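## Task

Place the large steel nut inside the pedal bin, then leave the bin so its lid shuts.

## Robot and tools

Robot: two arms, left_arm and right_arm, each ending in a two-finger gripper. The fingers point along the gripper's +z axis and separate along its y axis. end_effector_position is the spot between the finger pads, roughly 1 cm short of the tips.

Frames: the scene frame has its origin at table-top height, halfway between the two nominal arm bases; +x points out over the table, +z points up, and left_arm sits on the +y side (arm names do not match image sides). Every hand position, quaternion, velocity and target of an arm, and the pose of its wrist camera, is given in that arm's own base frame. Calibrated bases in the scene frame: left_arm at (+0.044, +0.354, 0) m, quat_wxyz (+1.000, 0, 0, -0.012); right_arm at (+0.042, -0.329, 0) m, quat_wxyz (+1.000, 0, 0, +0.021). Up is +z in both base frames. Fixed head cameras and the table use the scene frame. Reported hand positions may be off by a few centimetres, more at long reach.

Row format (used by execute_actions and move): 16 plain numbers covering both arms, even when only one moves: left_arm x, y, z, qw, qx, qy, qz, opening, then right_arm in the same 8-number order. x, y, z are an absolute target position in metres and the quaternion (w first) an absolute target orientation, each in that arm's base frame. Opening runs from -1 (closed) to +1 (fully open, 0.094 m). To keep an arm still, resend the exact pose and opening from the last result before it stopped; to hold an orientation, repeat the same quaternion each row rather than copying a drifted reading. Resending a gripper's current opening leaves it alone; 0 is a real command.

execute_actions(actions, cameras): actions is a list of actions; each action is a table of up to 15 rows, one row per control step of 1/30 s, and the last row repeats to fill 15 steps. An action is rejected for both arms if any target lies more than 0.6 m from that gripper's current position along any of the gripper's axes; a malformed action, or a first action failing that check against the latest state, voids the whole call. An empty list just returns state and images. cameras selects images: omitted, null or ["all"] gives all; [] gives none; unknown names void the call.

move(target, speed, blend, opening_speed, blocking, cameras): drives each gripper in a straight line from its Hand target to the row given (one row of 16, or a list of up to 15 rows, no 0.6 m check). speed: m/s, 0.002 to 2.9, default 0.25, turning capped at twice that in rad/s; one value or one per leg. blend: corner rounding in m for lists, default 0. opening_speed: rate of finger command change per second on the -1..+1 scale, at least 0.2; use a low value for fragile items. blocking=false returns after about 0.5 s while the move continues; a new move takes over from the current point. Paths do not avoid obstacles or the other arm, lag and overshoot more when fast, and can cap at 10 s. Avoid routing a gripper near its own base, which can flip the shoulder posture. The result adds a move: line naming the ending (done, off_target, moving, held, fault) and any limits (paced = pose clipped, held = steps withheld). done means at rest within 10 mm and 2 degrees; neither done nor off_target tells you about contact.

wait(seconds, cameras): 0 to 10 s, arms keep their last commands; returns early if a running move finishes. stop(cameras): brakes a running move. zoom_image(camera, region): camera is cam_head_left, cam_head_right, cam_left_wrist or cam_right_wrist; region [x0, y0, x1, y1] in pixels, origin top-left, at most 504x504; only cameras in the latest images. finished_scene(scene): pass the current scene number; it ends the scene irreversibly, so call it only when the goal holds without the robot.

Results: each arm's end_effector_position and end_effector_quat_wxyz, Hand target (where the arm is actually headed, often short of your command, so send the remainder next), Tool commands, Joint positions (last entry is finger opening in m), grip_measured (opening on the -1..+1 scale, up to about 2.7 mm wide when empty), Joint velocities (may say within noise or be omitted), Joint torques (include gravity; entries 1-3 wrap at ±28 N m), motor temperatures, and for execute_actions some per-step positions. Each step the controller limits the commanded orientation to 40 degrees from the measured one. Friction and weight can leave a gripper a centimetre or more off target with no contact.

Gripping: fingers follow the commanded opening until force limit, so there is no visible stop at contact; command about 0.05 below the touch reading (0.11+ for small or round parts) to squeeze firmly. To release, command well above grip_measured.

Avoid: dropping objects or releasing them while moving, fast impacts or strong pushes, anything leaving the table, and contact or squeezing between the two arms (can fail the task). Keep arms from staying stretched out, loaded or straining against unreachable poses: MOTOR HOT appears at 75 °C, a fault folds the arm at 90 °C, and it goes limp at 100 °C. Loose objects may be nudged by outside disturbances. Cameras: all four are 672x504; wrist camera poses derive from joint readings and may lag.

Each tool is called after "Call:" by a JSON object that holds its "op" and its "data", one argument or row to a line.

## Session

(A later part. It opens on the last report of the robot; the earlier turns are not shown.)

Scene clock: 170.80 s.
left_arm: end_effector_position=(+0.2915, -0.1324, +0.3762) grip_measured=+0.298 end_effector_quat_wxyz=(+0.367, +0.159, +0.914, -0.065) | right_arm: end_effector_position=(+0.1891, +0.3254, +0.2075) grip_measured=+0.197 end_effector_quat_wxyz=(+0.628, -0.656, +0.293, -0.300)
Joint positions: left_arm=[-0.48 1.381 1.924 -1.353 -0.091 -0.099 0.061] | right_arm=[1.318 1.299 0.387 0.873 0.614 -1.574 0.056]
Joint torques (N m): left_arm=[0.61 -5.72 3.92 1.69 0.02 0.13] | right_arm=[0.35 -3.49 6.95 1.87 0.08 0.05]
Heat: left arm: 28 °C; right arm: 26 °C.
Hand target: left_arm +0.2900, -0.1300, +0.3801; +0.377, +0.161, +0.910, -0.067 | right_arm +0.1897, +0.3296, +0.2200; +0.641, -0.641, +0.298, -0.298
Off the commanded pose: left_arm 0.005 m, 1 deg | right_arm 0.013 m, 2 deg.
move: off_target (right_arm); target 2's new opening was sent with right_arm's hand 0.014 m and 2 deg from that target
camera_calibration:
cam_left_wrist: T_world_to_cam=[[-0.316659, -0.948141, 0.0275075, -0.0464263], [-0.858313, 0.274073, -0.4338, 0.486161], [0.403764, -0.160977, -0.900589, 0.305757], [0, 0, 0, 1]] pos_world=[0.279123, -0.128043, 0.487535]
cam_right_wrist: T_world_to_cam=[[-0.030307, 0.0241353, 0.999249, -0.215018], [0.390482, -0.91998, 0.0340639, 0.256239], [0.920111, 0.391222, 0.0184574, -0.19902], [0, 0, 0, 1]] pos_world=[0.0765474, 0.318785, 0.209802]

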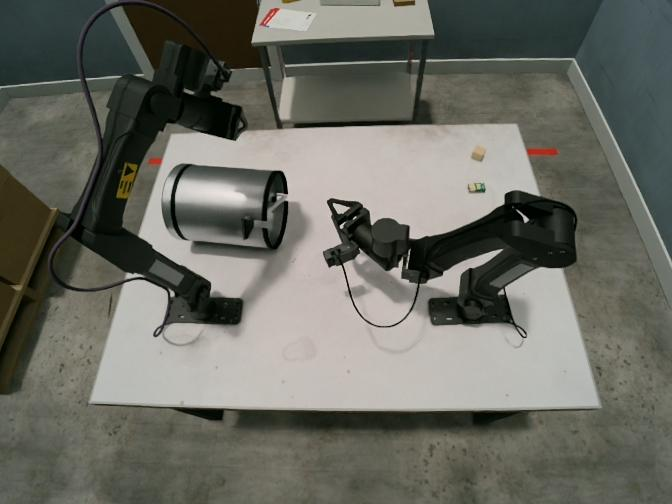

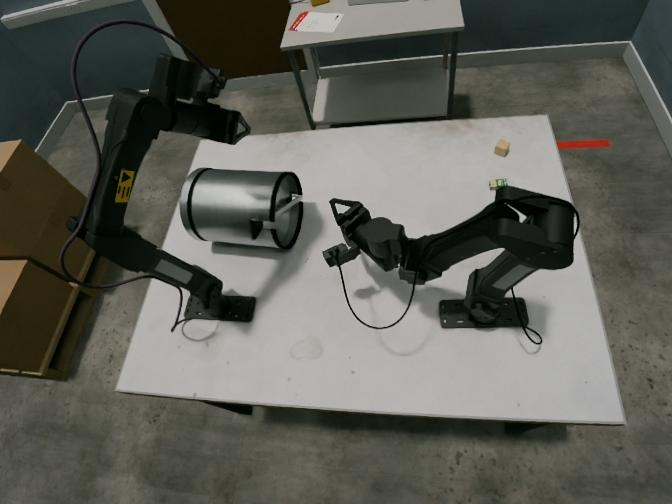

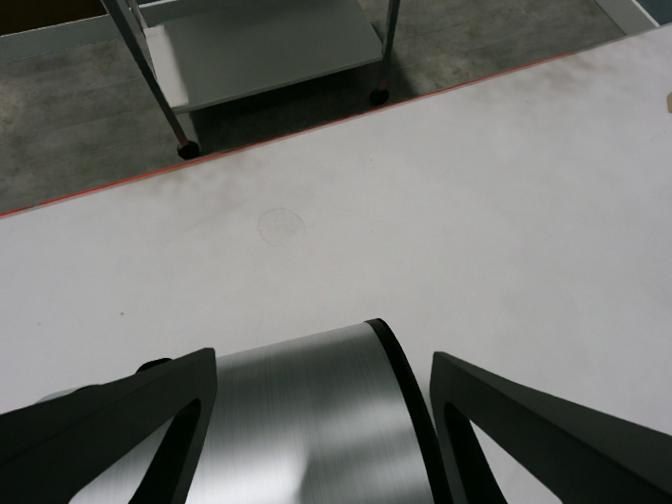

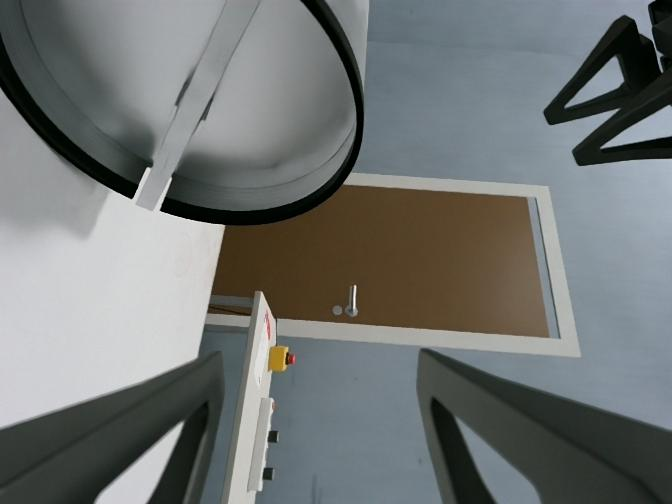

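Call:
{"op": "move", "data": {
  "target": [0.29,-0.13,0.38,0.377,0.161,0.91,-0.067,0.3,0.215,0.425,0.232,0.641,-0.641,0.298,-0.298,0.2],
  "speed": 0.2
}}

Scene clock: 181.23 s.
left_arm: end_effector_position=(+0.2915, -0.1324, +0.3762) grip_measured=+0.298 end_effector_quat_wxyz=(+0.367, +0.159, +0.914, -0.065) | right_arm: end_effector_position=(+0.2140, +0.4199, +0.2260) grip_measured=+0.197 end_effector_quat_wxyz=(+0.636, -0.646, +0.296, -0.300)
Joint positions: left_arm=[-0.48 1.381 1.924 -1.353 -0.091 -0.099 0.061] | right_arm=[1.318 1.66 0.77 0.877 0.618 -1.575 0.056]
Joint torques (N m): left_arm=[0.59 -5.72 3.92 1.67 0.02 0.13] | right_arm=[0.12 -6.61 7.08 1.65 0.02 0.06]
Heat: left arm: 28 °C; right arm: 27 °C.
Hand target: left_arm +0.2900, -0.1300, +0.3801; +0.377, +0.161, +0.910, -0.067 | right_arm +0.2148, +0.4248, +0.2321; +0.641, -0.641, +0.298, -0.298
Off the commanded pose: left_arm 0.005 m, 1 deg | right_arm 0.008 m, 1 deg.
move: done
camera_calibration:
cam_left_wrist: T_world_to_cam=[[-0.316659, -0.948141, 0.0275075, -0.0464263], [-0.858313, 0.274073, -0.4338, 0.486161], [0.403764, -0.160977, -0.900589, 0.305757], [0, 0, 0, 1]] pos_world=[0.279123, -0.128043, 0.487535]
cam_right_wrist: T_world_to_cam=[[-0.0372494, 0.000144193, 0.999306, -0.223444], [0.387147, -0.921903, 0.014564, 0.33868], [0.921265, 0.387421, 0.0342845, -0.261473], [0, 0, 0, 1]] pos_world=[0.101443, 0.413562, 0.227321]

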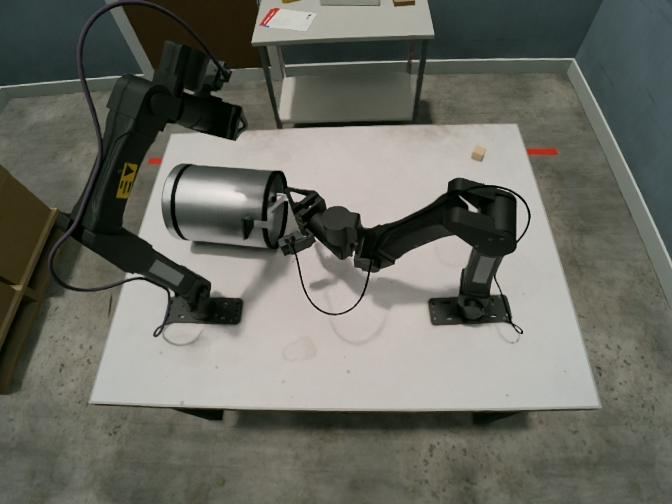

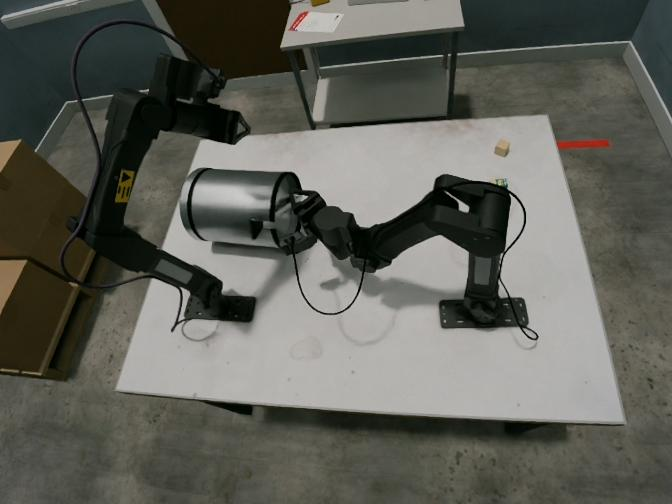

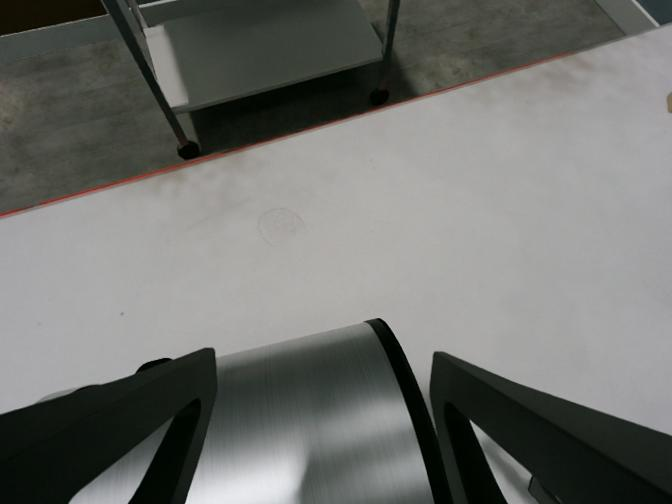

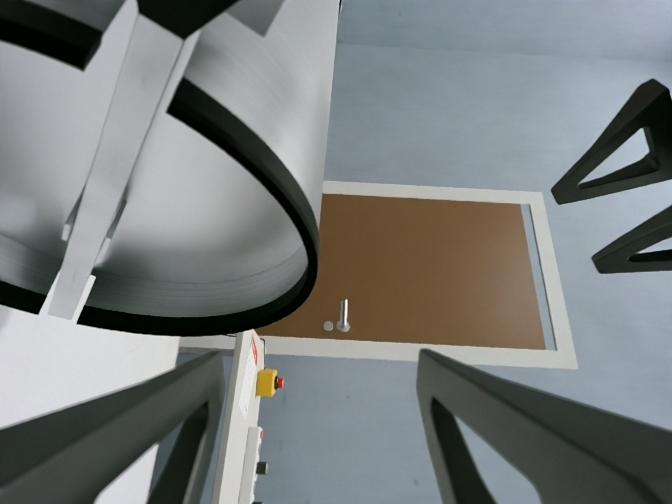

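Call:
{"op": "move", "data": {
  "target": [
    [0.29,-0.13,0.38,0.377,0.161,0.91,-0.067,0.3,0.253,0.488,0.229,0.641,-0.641,0.298,-0.298,0.2]
  ],
  "speed": 0.1
}}

Scene clock: 188.47 s.
left_arm: end_effector_position=(+0.2915, -0.1324, +0.3762) grip_measured=+0.298 end_effector_quat_wxyz=(+0.367, +0.159, +0.914, -0.065) | right_arm: end_effector_position=(+0.2501, +0.4823, +0.2232) grip_measured=+0.197 end_effector_quat_wxyz=(+0.635, -0.646, +0.298, -0.302)
Joint positions: left_arm=[-0.48 1.381 1.924 -1.353 -0.091 -0.099 0.061] | right_arm=[1.27 1.904 1.066 0.823 0.575 -1.575 0.056]
Joint torques (N m): left_arm=[0.61 -5.74 3.95 1.68 0.01 0.13] | right_arm=[-0.34 -8.81 7.45 1.67 -0.11 0.05]
Heat: left arm: 28 °C; right arm: 27 °C.
Hand target: left_arm +0.2900, -0.1300, +0.3801; +0.377, +0.161, +0.910, -0.067 | right_arm +0.2528, +0.4877, +0.2289; +0.641, -0.641, +0.298, -0.298
Off the commanded pose: left_arm 0.005 m, 1 deg | right_arm 0.009 m, 1 deg.
move: done
camera_calibration:
cam_left_wrist: T_world_to_cam=[[-0.316659, -0.948141, 0.0275075, -0.0464263], [-0.858313, 0.274073, -0.4338, 0.486161], [0.403764, -0.160977, -0.900589, 0.305757], [0, 0, 0, 1]] pos_world=[0.279123, -0.128043, 0.487535]
cam_right_wrist: T_world_to_cam=[[-0.0367323, 0.00121379, 0.999324, -0.219998], [0.381926, -0.924069, 0.0151609, 0.384567], [0.923463, 0.382225, 0.0334796, -0.31664], [0, 0, 0, 1]] pos_world=[0.137448, 0.476661, 0.22462]

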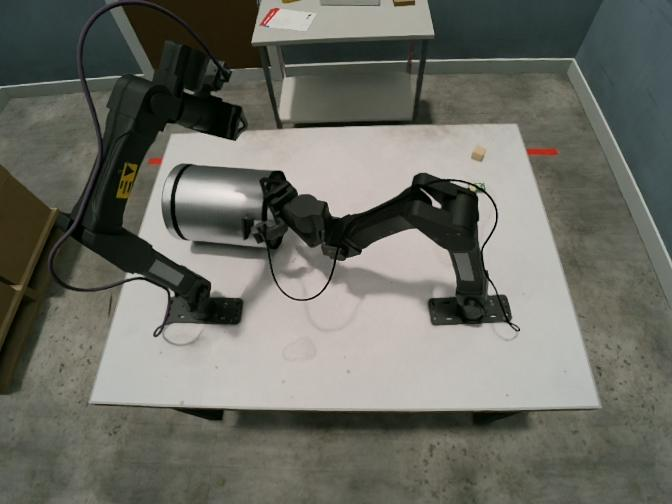

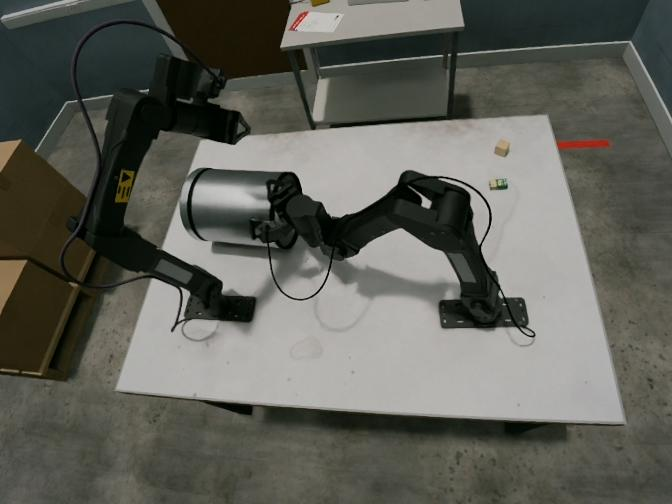

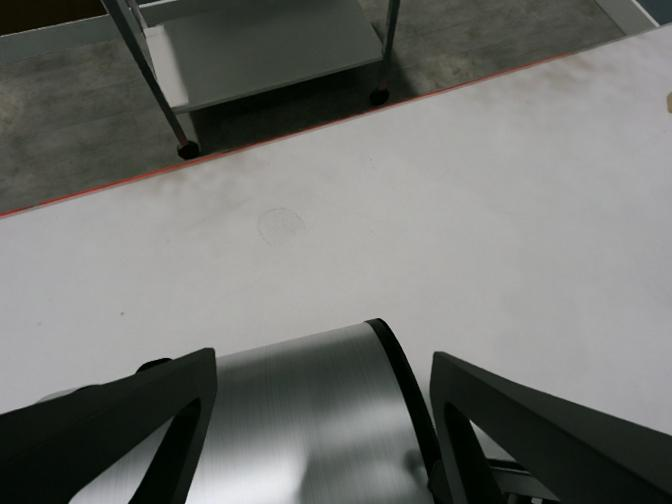

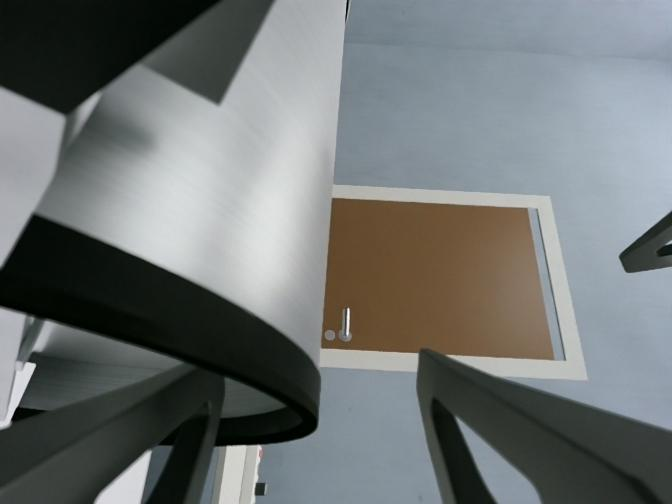

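Call:
{"op": "move", "data": {
  "target": [
    [0.29,-0.13,0.38,0.377,0.161,0.91,-0.067,0.3,0.253,0.488,0.229,0.641,-0.641,0.298,-0.298,-1],
    [0.29,-0.13,0.38,0.377,0.161,0.91,-0.067,0.3,0.253,0.407,0.219,0.743,-0.52,0.345,-0.242,-1]
  ],
  "speed": 0.1,
  "opening_speed": 0.8
}}

Scene clock: 200.13 s.
left_arm: end_effector_position=(+0.2915, -0.1324, +0.3762) grip_measured=+0.298 end_effector_quat_wxyz=(+0.367, +0.159, +0.914, -0.065) | right_arm: end_effector_position=(+0.2520, +0.4156, +0.2144) grip_measured=-0.931 end_effector_quat_wxyz=(+0.729, -0.546, +0.325, -0.255)
Joint positions: left_arm=[-0.48 1.381 1.924 -1.353 -0.091 -0.099 0.061] | right_arm=[1.197 1.908 0.731 1.398 0.489 -1.475 0.003]
Joint torques (N m): left_arm=[0.62 -5.74 3.97 1.69 0.01 0.14] | right_arm=[-0.05 -8.42 2.76 2.11 0.16 0.56]
Heat: left arm: 29 °C; right arm: 27 °C.
Hand target: left_arm +0.2900, -0.1300, +0.3801; +0.377, +0.161, +0.910, -0.067 | right_arm +0.2531, +0.4072, +0.2189; +0.742, -0.521, +0.345, -0.242
Off the commanded pose: left_arm 0.005 m, 1 deg | right_arm 0.010 m, 4 deg.
move: off_target (right_arm)
camera_calibration:
cam_left_wrist: T_world_to_cam=[[-0.316659, -0.948141, 0.0275075, -0.0464263], [-0.858313, 0.274073, -0.4338, 0.486161], [0.403764, -0.160977, -0.900589, 0.305757], [0, 0, 0, 1]] pos_world=[0.279123, -0.128043, 0.487535]
cam_right_wrist: T_world_to_cam=[[-0.05521, -0.28973, 0.955515, -0.0760641], [0.404585, -0.881383, -0.243875, 0.354396], [0.912832, 0.373122, 0.165882, -0.314512], [0, 0, 0, 1]] pos_world=[0.139514, 0.407672, 0.21128]

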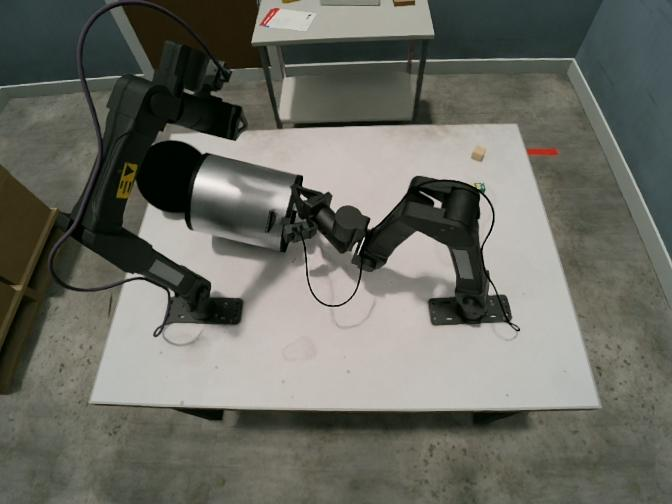

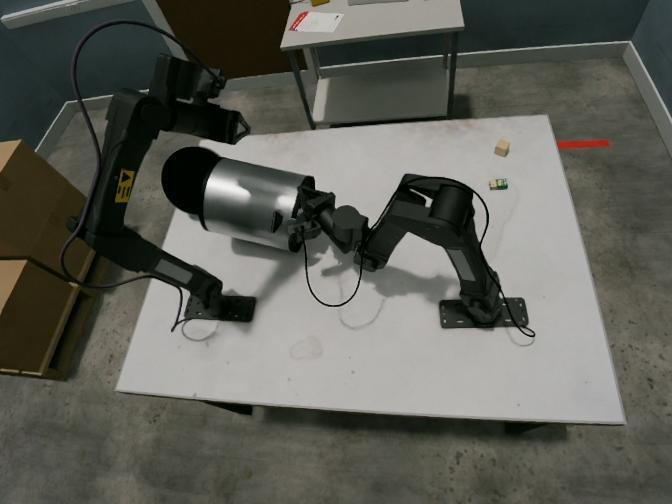

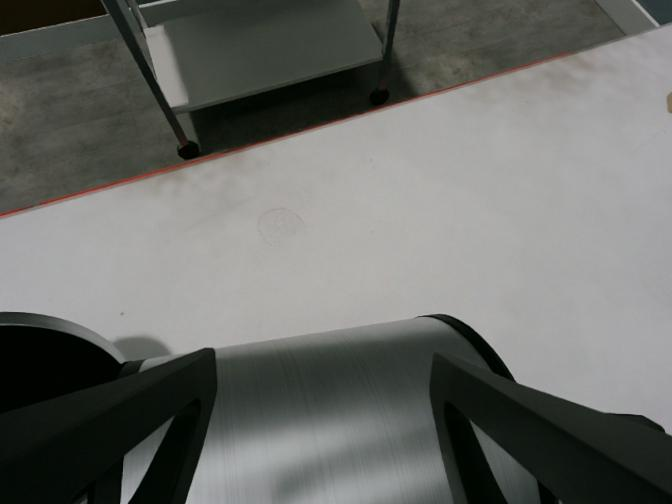

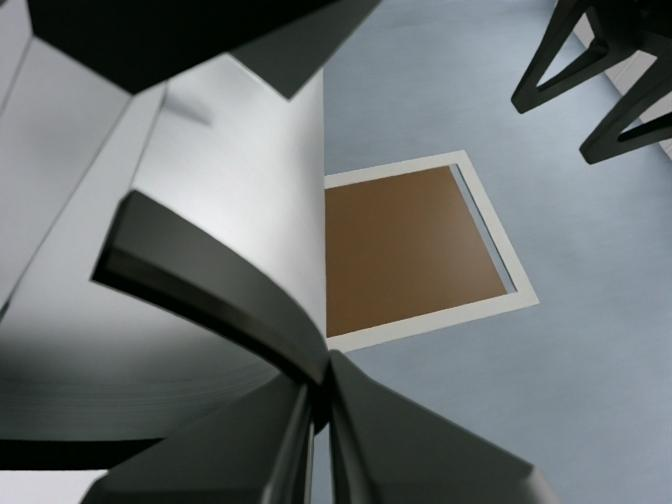

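Call:
{"op": "move", "data": {
  "target": [
    [0.23,-0.05,0.48,0.377,0.161,0.91,-0.067,0.3,0.253,0.407,0.219,0.743,-0.52,0.345,-0.242,-1],
    [0.2,0.14,0.48,0.365,-0.278,0.881,0.115,0.3,0.253,0.407,0.219,0.743,-0.52,0.345,-0.242,-1],
    [0.02,0.28,0.38,0.282,-0.625,0.681,0.259,0.3,0.253,0.407,0.219,0.743,-0.52,0.345,-0.242,-1]
  ],
  "speed": 0.25,
  "blend": 0.04,
  "cameras": ["cam_head_left"]
}}

Call:
{"op": "move", "data": {
  "target": [
    [0.02,0.28,0.38,0.282,-0.625,0.681,0.259,0.3,0.253,0.338,0.186,0.822,-0.383,0.382,-0.178,-1]
  ],
  "speed": 0.1
}}

Scene clock: 216.37 s.
left_arm: end_effector_position=(+0.0226, +0.2795, +0.3785) grip_measured=+0.298 end_effector_quat_wxyz=(+0.278, -0.621, +0.688, +0.252) | right_arm: end_effector_position=(+0.2523, +0.4154, +0.2145) grip_measured=-0.932 end_effector_quat_wxyz=(+0.729, -0.545, +0.325, -0.255)
Joint positions: left_arm=[1.499 1.256 1.853 -1.397 0.02 0.022 0.061] | right_arm=[1.196 1.908 0.731 1.399 0.488 -1.474 0.003]
Joint torques (N m): left_arm=[0.49 -3.47 3.78 1.7 -0.03 -0.07] | right_arm=[-0.05 -8.44 2.76 2.11 0.17 0.55]
Heat: left arm: 29 °C; right arm: 29 °C.
Hand target: left_arm +0.0200, +0.2800, +0.3800; +0.282, -0.625, +0.681, +0.259 | right_arm +0.2531, +0.4071, +0.2189; +0.742, -0.521, +0.345, -0.242
Off the commanded pose: left_arm 0.003 m, 1 deg | right_arm 0.010 m, 4 deg.
move: off_target (right_arm)
Images, in order (width x height): cam_head_left 672x504.

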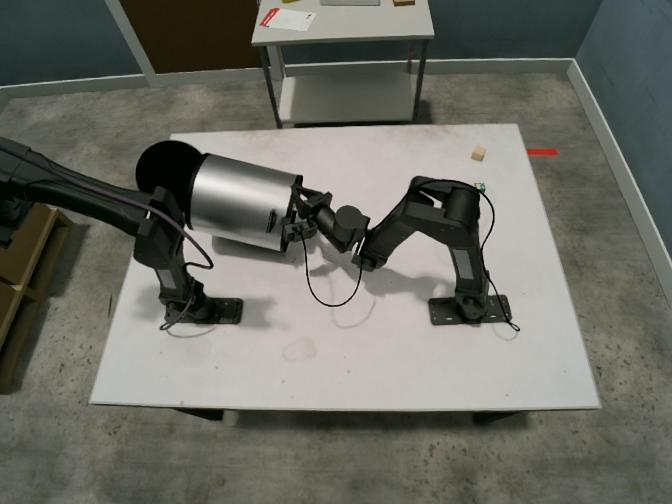

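Scene clock: 218.77 s.
left_arm: end_effector_position=(+0.0226, +0.2796, +0.3786) grip_measured=+0.298 end_effector_quat_wxyz=(+0.279, -0.621, +0.688, +0.253) | right_arm: end_effector_position=(+0.2685, +0.3345, +0.1781) grip_measured=-0.918 end_effector_quat_wxyz=(+0.726, -0.464, +0.467, -0.199)
Joint positions: left_arm=[1.499 1.256 1.853 -1.396 0.019 0.022 0.061] | right_arm=[1.133 1.865 0.491 1.537 0.611 -1.144 0.004]
Joint torques (N m): left_arm=[0.44 -3.44 3.78 1.72 -0.03 -0.06] | right_arm=[1.62 -8.49 0.96 2.1 -0.53 0.45]
Heat: left arm: 29 °C; right arm: 29 °C.
Hand target: left_arm +0.0200, +0.2800, +0.3800; +0.282, -0.625, +0.681, +0.259 | right_arm +0.2536, +0.3380, +0.1864; +0.747, -0.457, +0.455, -0.160
Off the commanded pose: left_arm 0.003 m, 1 deg | right_arm 0.018 m, 18 deg.
joint sent to its limit (right arm) — joint 4 (wrist pitch), upper limit. The joint targets are off in orientation, not in position.
move: off_target (right_arm)
camera_calibration:
cam_left_wrist: T_world_to_cam=[[0.996708, -0.0775909, 0.0234962, -0.0125183], [-0.0594147, -0.896298, -0.439453, 0.454734], [0.0551572, 0.436611, -0.897958, 0.32252], [0, 0, 0, 1]] pos_world=[0.0217057, 0.26579, 0.489738]
cam_right_wrist: T_world_to_cam=[[0.10452, -0.499796, 0.859814, -0.0196212], [0.206214, -0.834868, -0.510363, 0.352573], [0.972909, 0.230649, 0.0158045, -0.235112], [0, 0, 0, 1]] pos_world=[0.158087, 0.338774, 0.200526]

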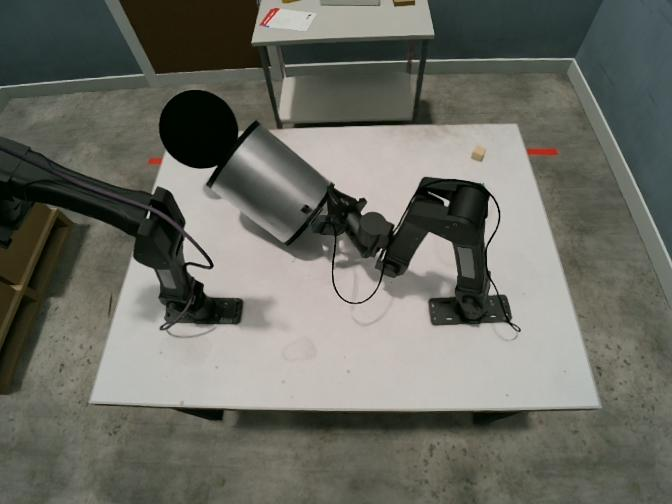

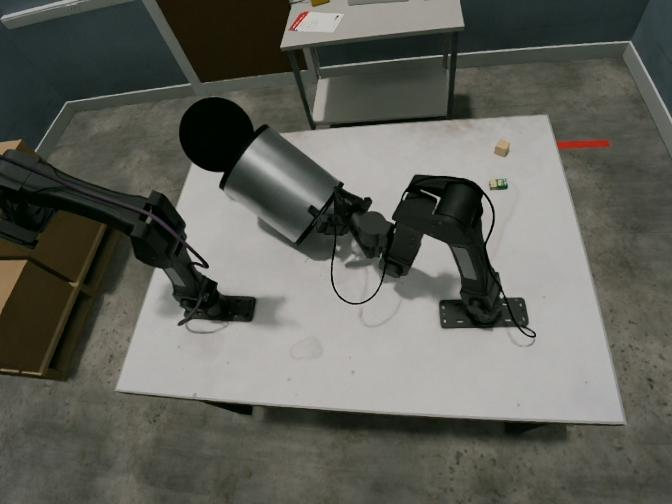

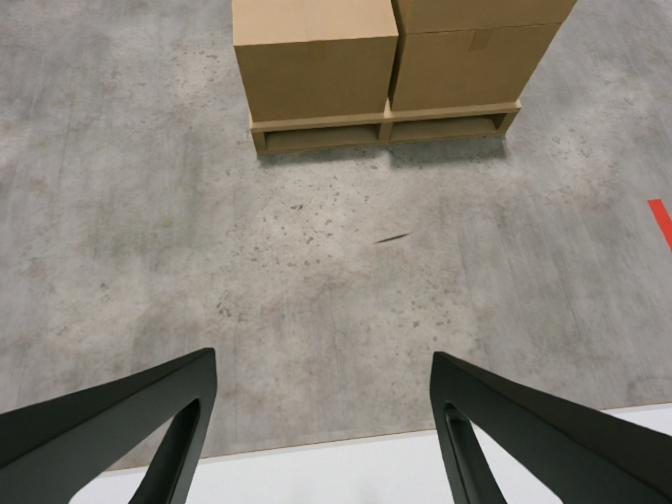

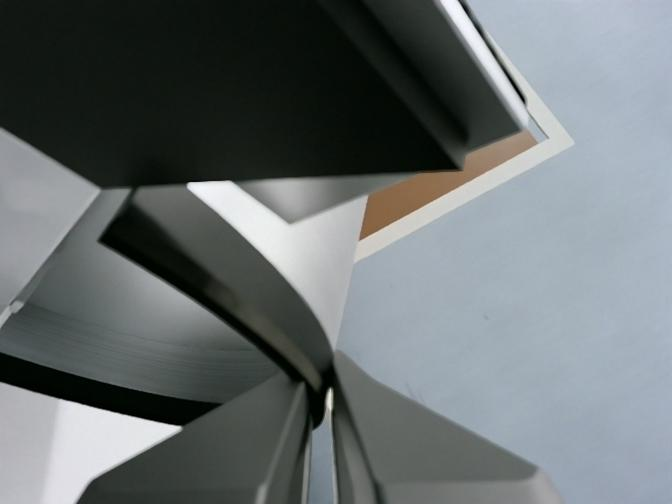

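Call:
{"op": "move", "data": {
  "target": [
    [0.02,0.28,0.38,0.282,-0.625,0.681,0.259,0.3,0.272,0.286,0.125,0.706,-0.326,0.627,0.031,-1]
  ],
  "speed": 0.1
}}

Scene clock: 230.50 s.
left_arm: end_effector_position=(+0.0225, +0.2797, +0.3787) grip_measured=+0.298 end_effector_quat_wxyz=(+0.279, -0.621, +0.688, +0.253) | right_arm: end_effector_position=(+0.2898, +0.2650, +0.1279) grip_measured=-0.910 end_effector_quat_wxyz=(+0.706, -0.292, +0.645, -0.035)
Joint positions: left_arm=[1.499 1.256 1.853 -1.396 0.019 0.022 0.061] | right_arm=[1.01 1.865 0.327 1.536 0.634 -0.474 0.004]
Joint torques (N m): left_arm=[0.5 -3.45 3.77 1.7 -0.03 -0.08] | right_arm=[1.8 -6.08 0.62 1.91 -1.28 0.47]
Motor temperatures (°C): left_arm=[22 24 24 29 23 22 22] | right_arm=[21 25 24 30 19 22 24]
Heat: left arm: 29 °C; right arm: 30 °C.
Hand target: left_arm +0.0199, +0.2799, +0.3800; +0.282, -0.625, +0.681, +0.259 | right_arm +0.2711, +0.2846, +0.1252; +0.705, -0.325, +0.630, +0.028
Off the commanded pose: left_arm 0.003 m, 1 deg | right_arm 0.028 m, 9 deg.
move: off_target (right_arm)
camera_calibration:
cam_left_wrist: T_world_to_cam=[[0.996732, -0.0773706, 0.0232394, -0.0124538], [-0.0593079, -0.896137, -0.439796, 0.454901], [0.0548529, 0.43698, -0.897797, 0.322439], [0, 0, 0, 1]] pos_world=[0.0217056, 0.26579, 0.489838]
cam_right_wrist: T_world_to_cam=[[0.28885, -0.835044, 0.46826, 0.0720953], [-0.118211, -0.516474, -0.848104, 0.317357], [0.950048, 0.189622, -0.247895, -0.187676], [0, 0, 0, 1]] pos_world=[0.194991, 0.259697, 0.188869]

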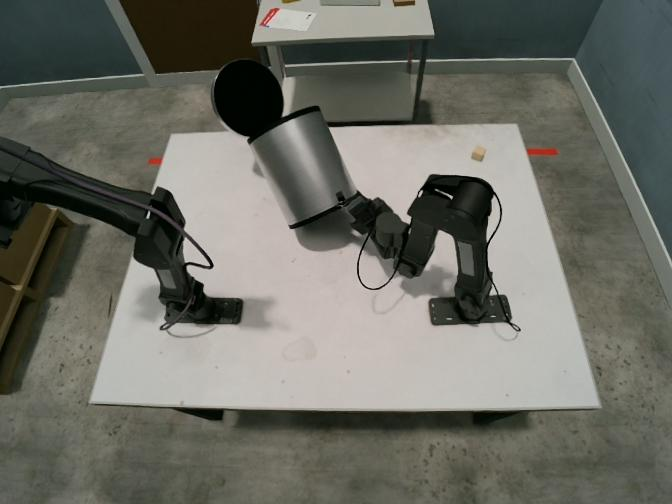

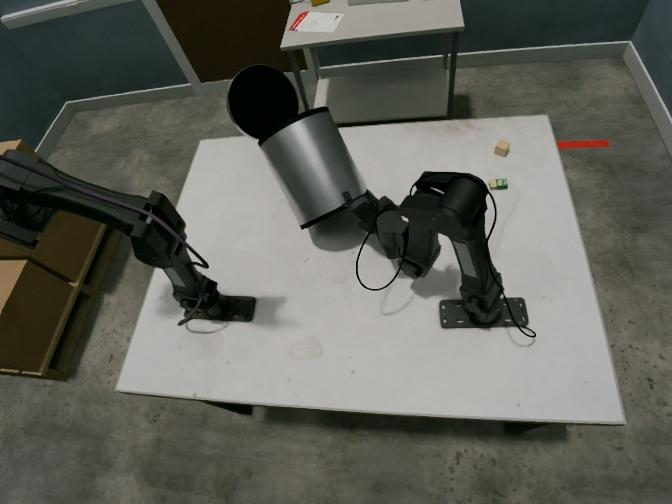

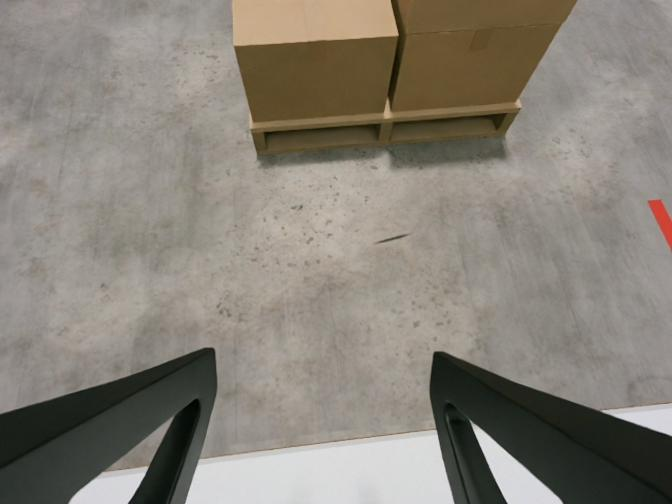

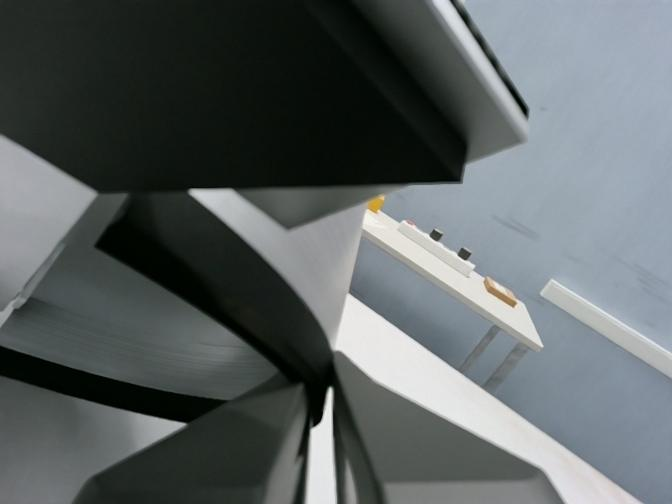

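Call:
{"op": "move", "data": {
  "target": [
    [0.02,0.28,0.38,0.282,-0.625,0.681,0.259,0.3,0.296,0.23,0.068,0.699,-0.259,0.658,0.105,-1]
  ],
  "speed": 0.08
}}

Scene clock: 238.73 s.
left_arm: end_effector_position=(+0.0225, +0.2797, +0.3787) grip_measured=+0.298 end_effector_quat_wxyz=(+0.279, -0.621, +0.688, +0.253) | right_arm: end_effector_position=(+0.3134, +0.2270, +0.0908) grip_measured=-0.909 end_effector_quat_wxyz=(+0.661, -0.207, +0.715, +0.093)
Joint positions: left_arm=[1.499 1.256 1.853 -1.395 0.019 0.022 0.061] | right_arm=[0.79 1.911 0.253 1.542 0.367 -0.099 0.004]
Joint torques (N m): left_arm=[0.46 -3.49 3.74 1.7 -0.04 -0.07] | right_arm=[0.59 -2.48 -1.62 2.18 -0.72 -0.72]
Heat: left arm: 29 °C; right arm: 31 °C.
Hand target: left_arm +0.0200, +0.2800, +0.3800; +0.282, -0.625, +0.681, +0.259 | right_arm +0.2960, +0.2293, +0.0696; +0.640, -0.265, +0.715, +0.090
Off the commanded pose: left_arm 0.003 m, 1 deg | right_arm 0.029 m, 10 deg.
joint sent to its limit (right arm) — joint 4 (wrist pitch), upper limit. The joint targets are off in orientation, not in position.
move: off_target (right_arm)
camera_calibration:
cam_left_wrist: T_world_to_cam=[[0.996731, -0.0773855, 0.0232118, -0.0124309], [-0.0593137, -0.895979, -0.440117, 0.45515], [0.054856, 0.437301, -0.89764, 0.322323], [0, 0, 0, 1]] pos_world=[0.0217056, 0.26589, 0.489938]
cam_right_wrist: T_world_to_cam=[[0.383223, -0.91031, 0.15645, 0.0667799], [-0.308609, -0.285838, -0.907225, 0.281811], [0.870575, 0.299388, -0.390469, -0.199224], [0, 0, 0, 1]] pos_world=[0.234817, 0.200988, 0.167427]

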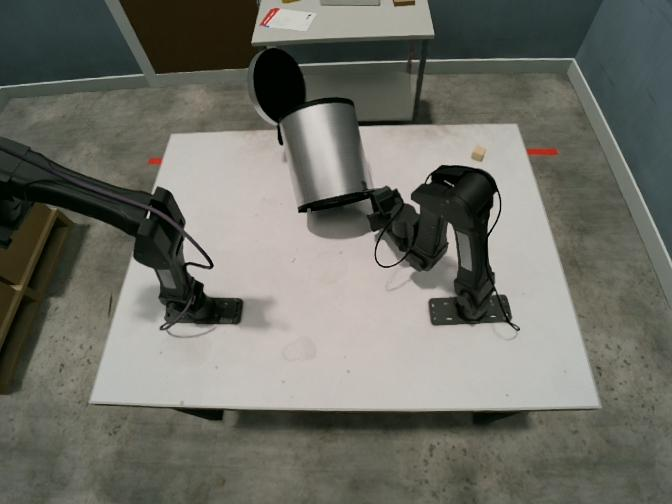

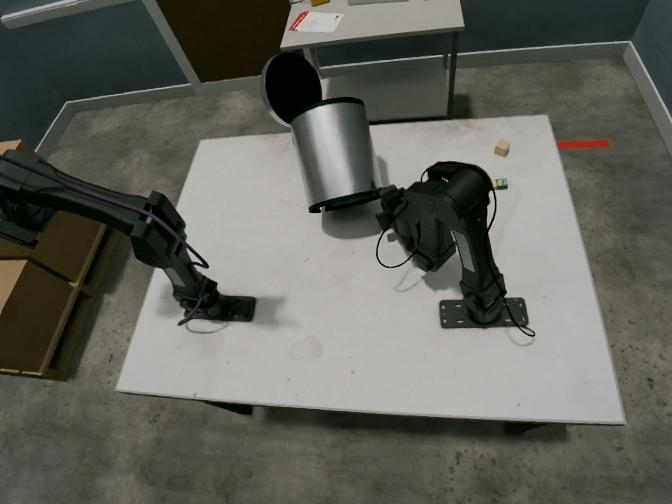

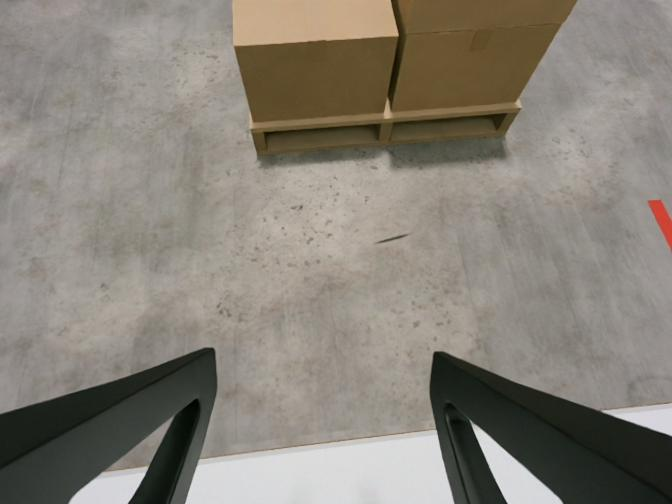

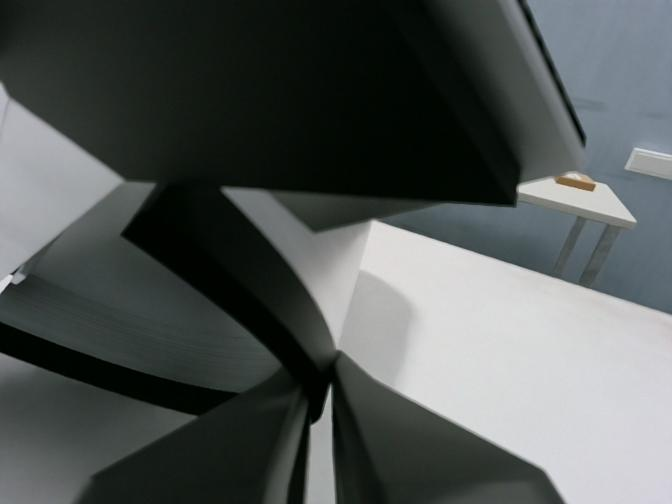

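Call:
{"op": "move", "data": {
  "target": [
    [0.02,0.28,0.38,0.282,-0.625,0.681,0.259,0.3,0.308,0.205,0.038,0.66,-0.15,0.73,0.1,-1]
  ],
  "speed": 0.07
}}

Scene clock: 245.33 s.
left_arm: end_effector_position=(+0.0225, +0.2797, +0.3787) grip_measured=+0.298 end_effector_quat_wxyz=(+0.279, -0.621, +0.687, +0.253) | right_arm: end_effector_position=(+0.3234, +0.2082, +0.0670) grip_measured=-0.856 end_effector_quat_wxyz=(+0.634, -0.059, +0.759, +0.140)
Joint positions: left_arm=[1.499 1.256 1.853 -1.395 0.019 0.022 0.061] | right_arm=[0.787 1.997 0.274 1.543 0.486 0.225 0.007]
Joint torques (N m): left_arm=[0.47 -3.43 3.78 1.7 -0.04 -0.07] | right_arm=[1.03 -0.95 -1.62 2.13 -0.19 -1.71]
Heat: left arm: 29 °C; right arm: 31 °C.
Hand target: left_arm +0.0200, +0.2800, +0.3800; +0.282, -0.625, +0.681, +0.259 | right_arm +0.3080, +0.2041, +0.0400; +0.616, -0.142, +0.770, +0.087
Off the commanded pose: left_arm 0.003 m, 1 deg | right_arm 0.033 m, 12 deg.
joint sent to its limit (right arm) — joint 4 (wrist pitch), upper limit. The joint targets are off in orientation, not in position.
move: off_target (right_arm)
camera_calibration:
cam_left_wrist: T_world_to_cam=[[0.996749, -0.0770723, 0.0234768, -0.0126442], [-0.0589166, -0.896009, -0.44011, 0.455146], [0.0549557, 0.437296, -0.897637, 0.322321], [0, 0, 0, 1]] pos_world=[0.0217054, 0.265891, 0.489938]
cam_right_wrist: T_world_to_cam=[[0.231463, -0.96546, -0.119636, 0.128558], [-0.463384, -0.0012843, -0.886157, 0.247299], [0.855395, 0.26055, -0.447676, -0.194769], [0, 0, 0, 1]] pos_world=[0.251442, 0.175182, 0.147332]

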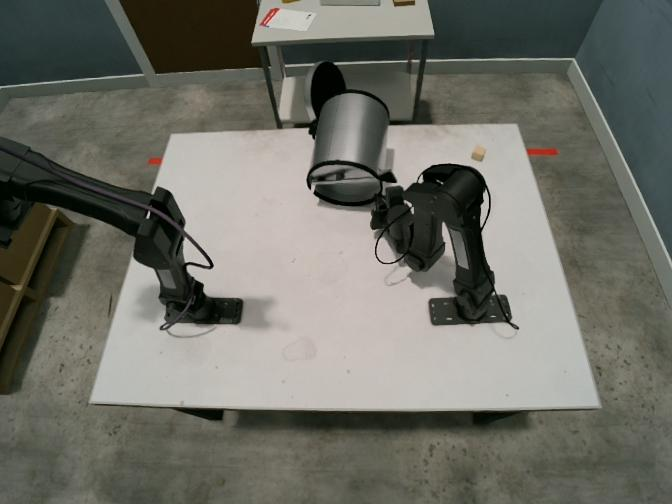

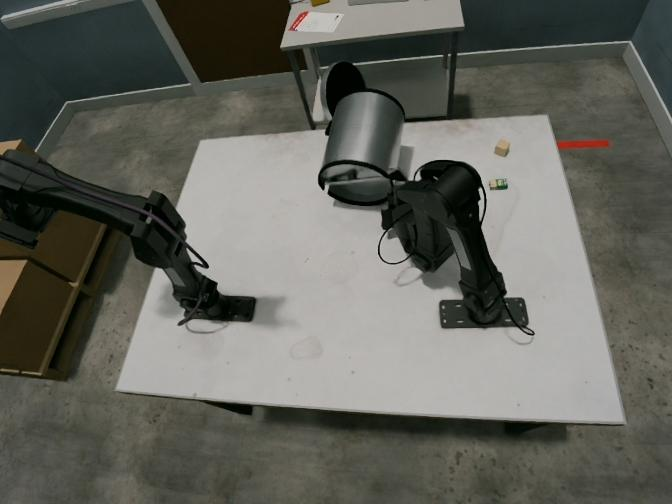

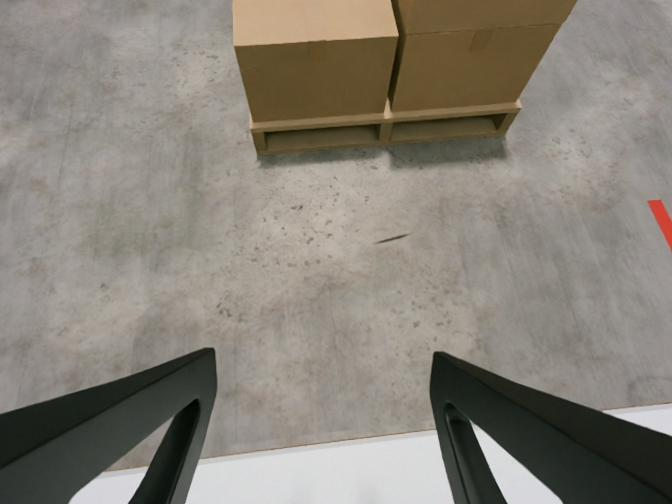

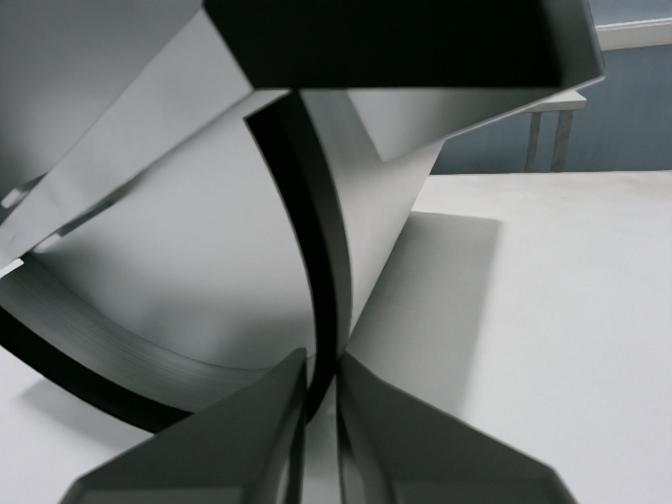

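Call:
{"op": "move", "data": {
  "target": [
    [0.02,0.28,0.38,0.282,-0.625,0.681,0.259,0.3,0.295,0.203,0.0,0.60,-0.06,0.785,0.14,-1]
  ],
  "speed": 0.07
}}

Scene clock: 269.57 s.
left_arm: end_effector_position=(+0.0225, +0.2797, +0.3787) grip_measured=+0.298 end_effector_quat_wxyz=(+0.279, -0.621, +0.687, +0.253) | right_arm: end_effector_position=(+0.3179, +0.1985, +0.0451) grip_measured=-0.848 end_effector_quat_wxyz=(+0.608, +0.063, +0.772, +0.176)
Joint positions: left_arm=[1.499 1.256 1.853 -1.395 0.019 0.022 0.061] | right_arm=[0.836 2.072 0.281 1.544 0.622 0.51 0.007]
Joint torques (N m): left_arm=[0.46 -3.41 3.78 1.7 -0.03 -0.07] | right_arm=[1.87 1.99 -2.5 2.08 -0.7 -1.65]
Heat: left arm: 29 °C; right arm: 32 °C.
Hand target: left_arm +0.0200, +0.2800, +0.3800; +0.282, -0.625, +0.681, +0.259 | right_arm +0.2935, +0.1995, +0.0042; +0.574, -0.047, +0.808, +0.128
Off the commanded pose: left_arm 0.003 m, 1 deg | right_arm 0.051 m, 15 deg.
joint sent to its limit (right arm) — joint 4 (wrist pitch), upper limit. The joint targets are off in position and orientation.
move: off_target (right_arm)
camera_calibration:
cam_left_wrist: T_world_to_cam=[[0.996749, -0.0770723, 0.0234768, -0.0126442], [-0.0589166, -0.896009, -0.44011, 0.455146], [0.0549557, 0.437296, -0.897637, 0.322321], [0, 0, 0, 1]] pos_world=[0.0217054, 0.265891, 0.489938]
cam_right_wrist: T_world_to_cam=[[0.0811498, -0.940851, -0.32896, 0.170239], [-0.528127, 0.239316, -0.814745, 0.194848], [0.845279, 0.239849, -0.477468, -0.188624], [0, 0, 0, 1]] pos_world=[0.24853, 0.15878, 0.124691]

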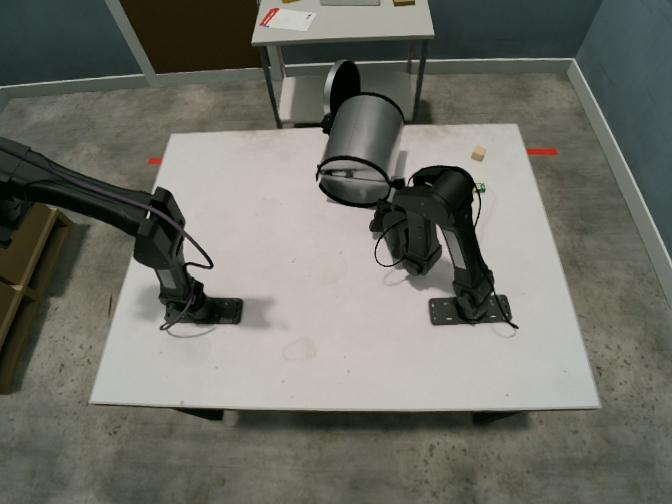

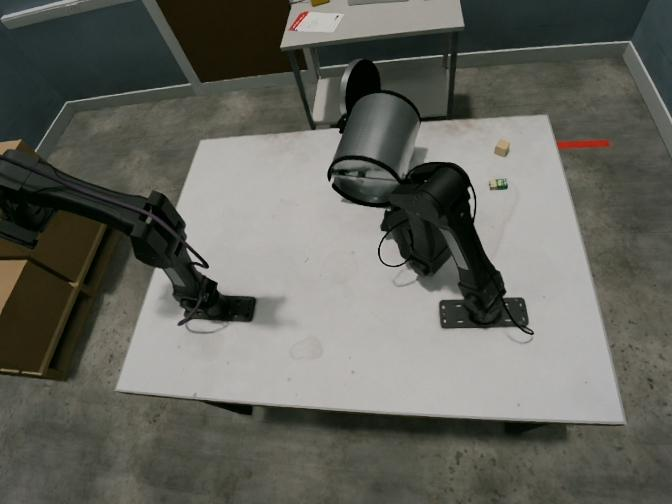

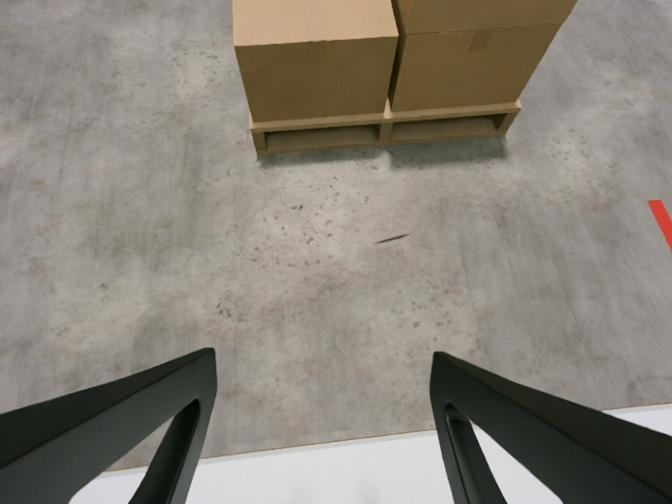

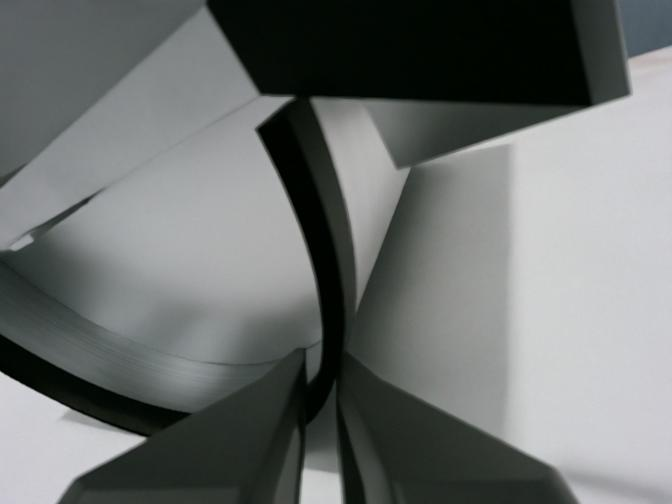

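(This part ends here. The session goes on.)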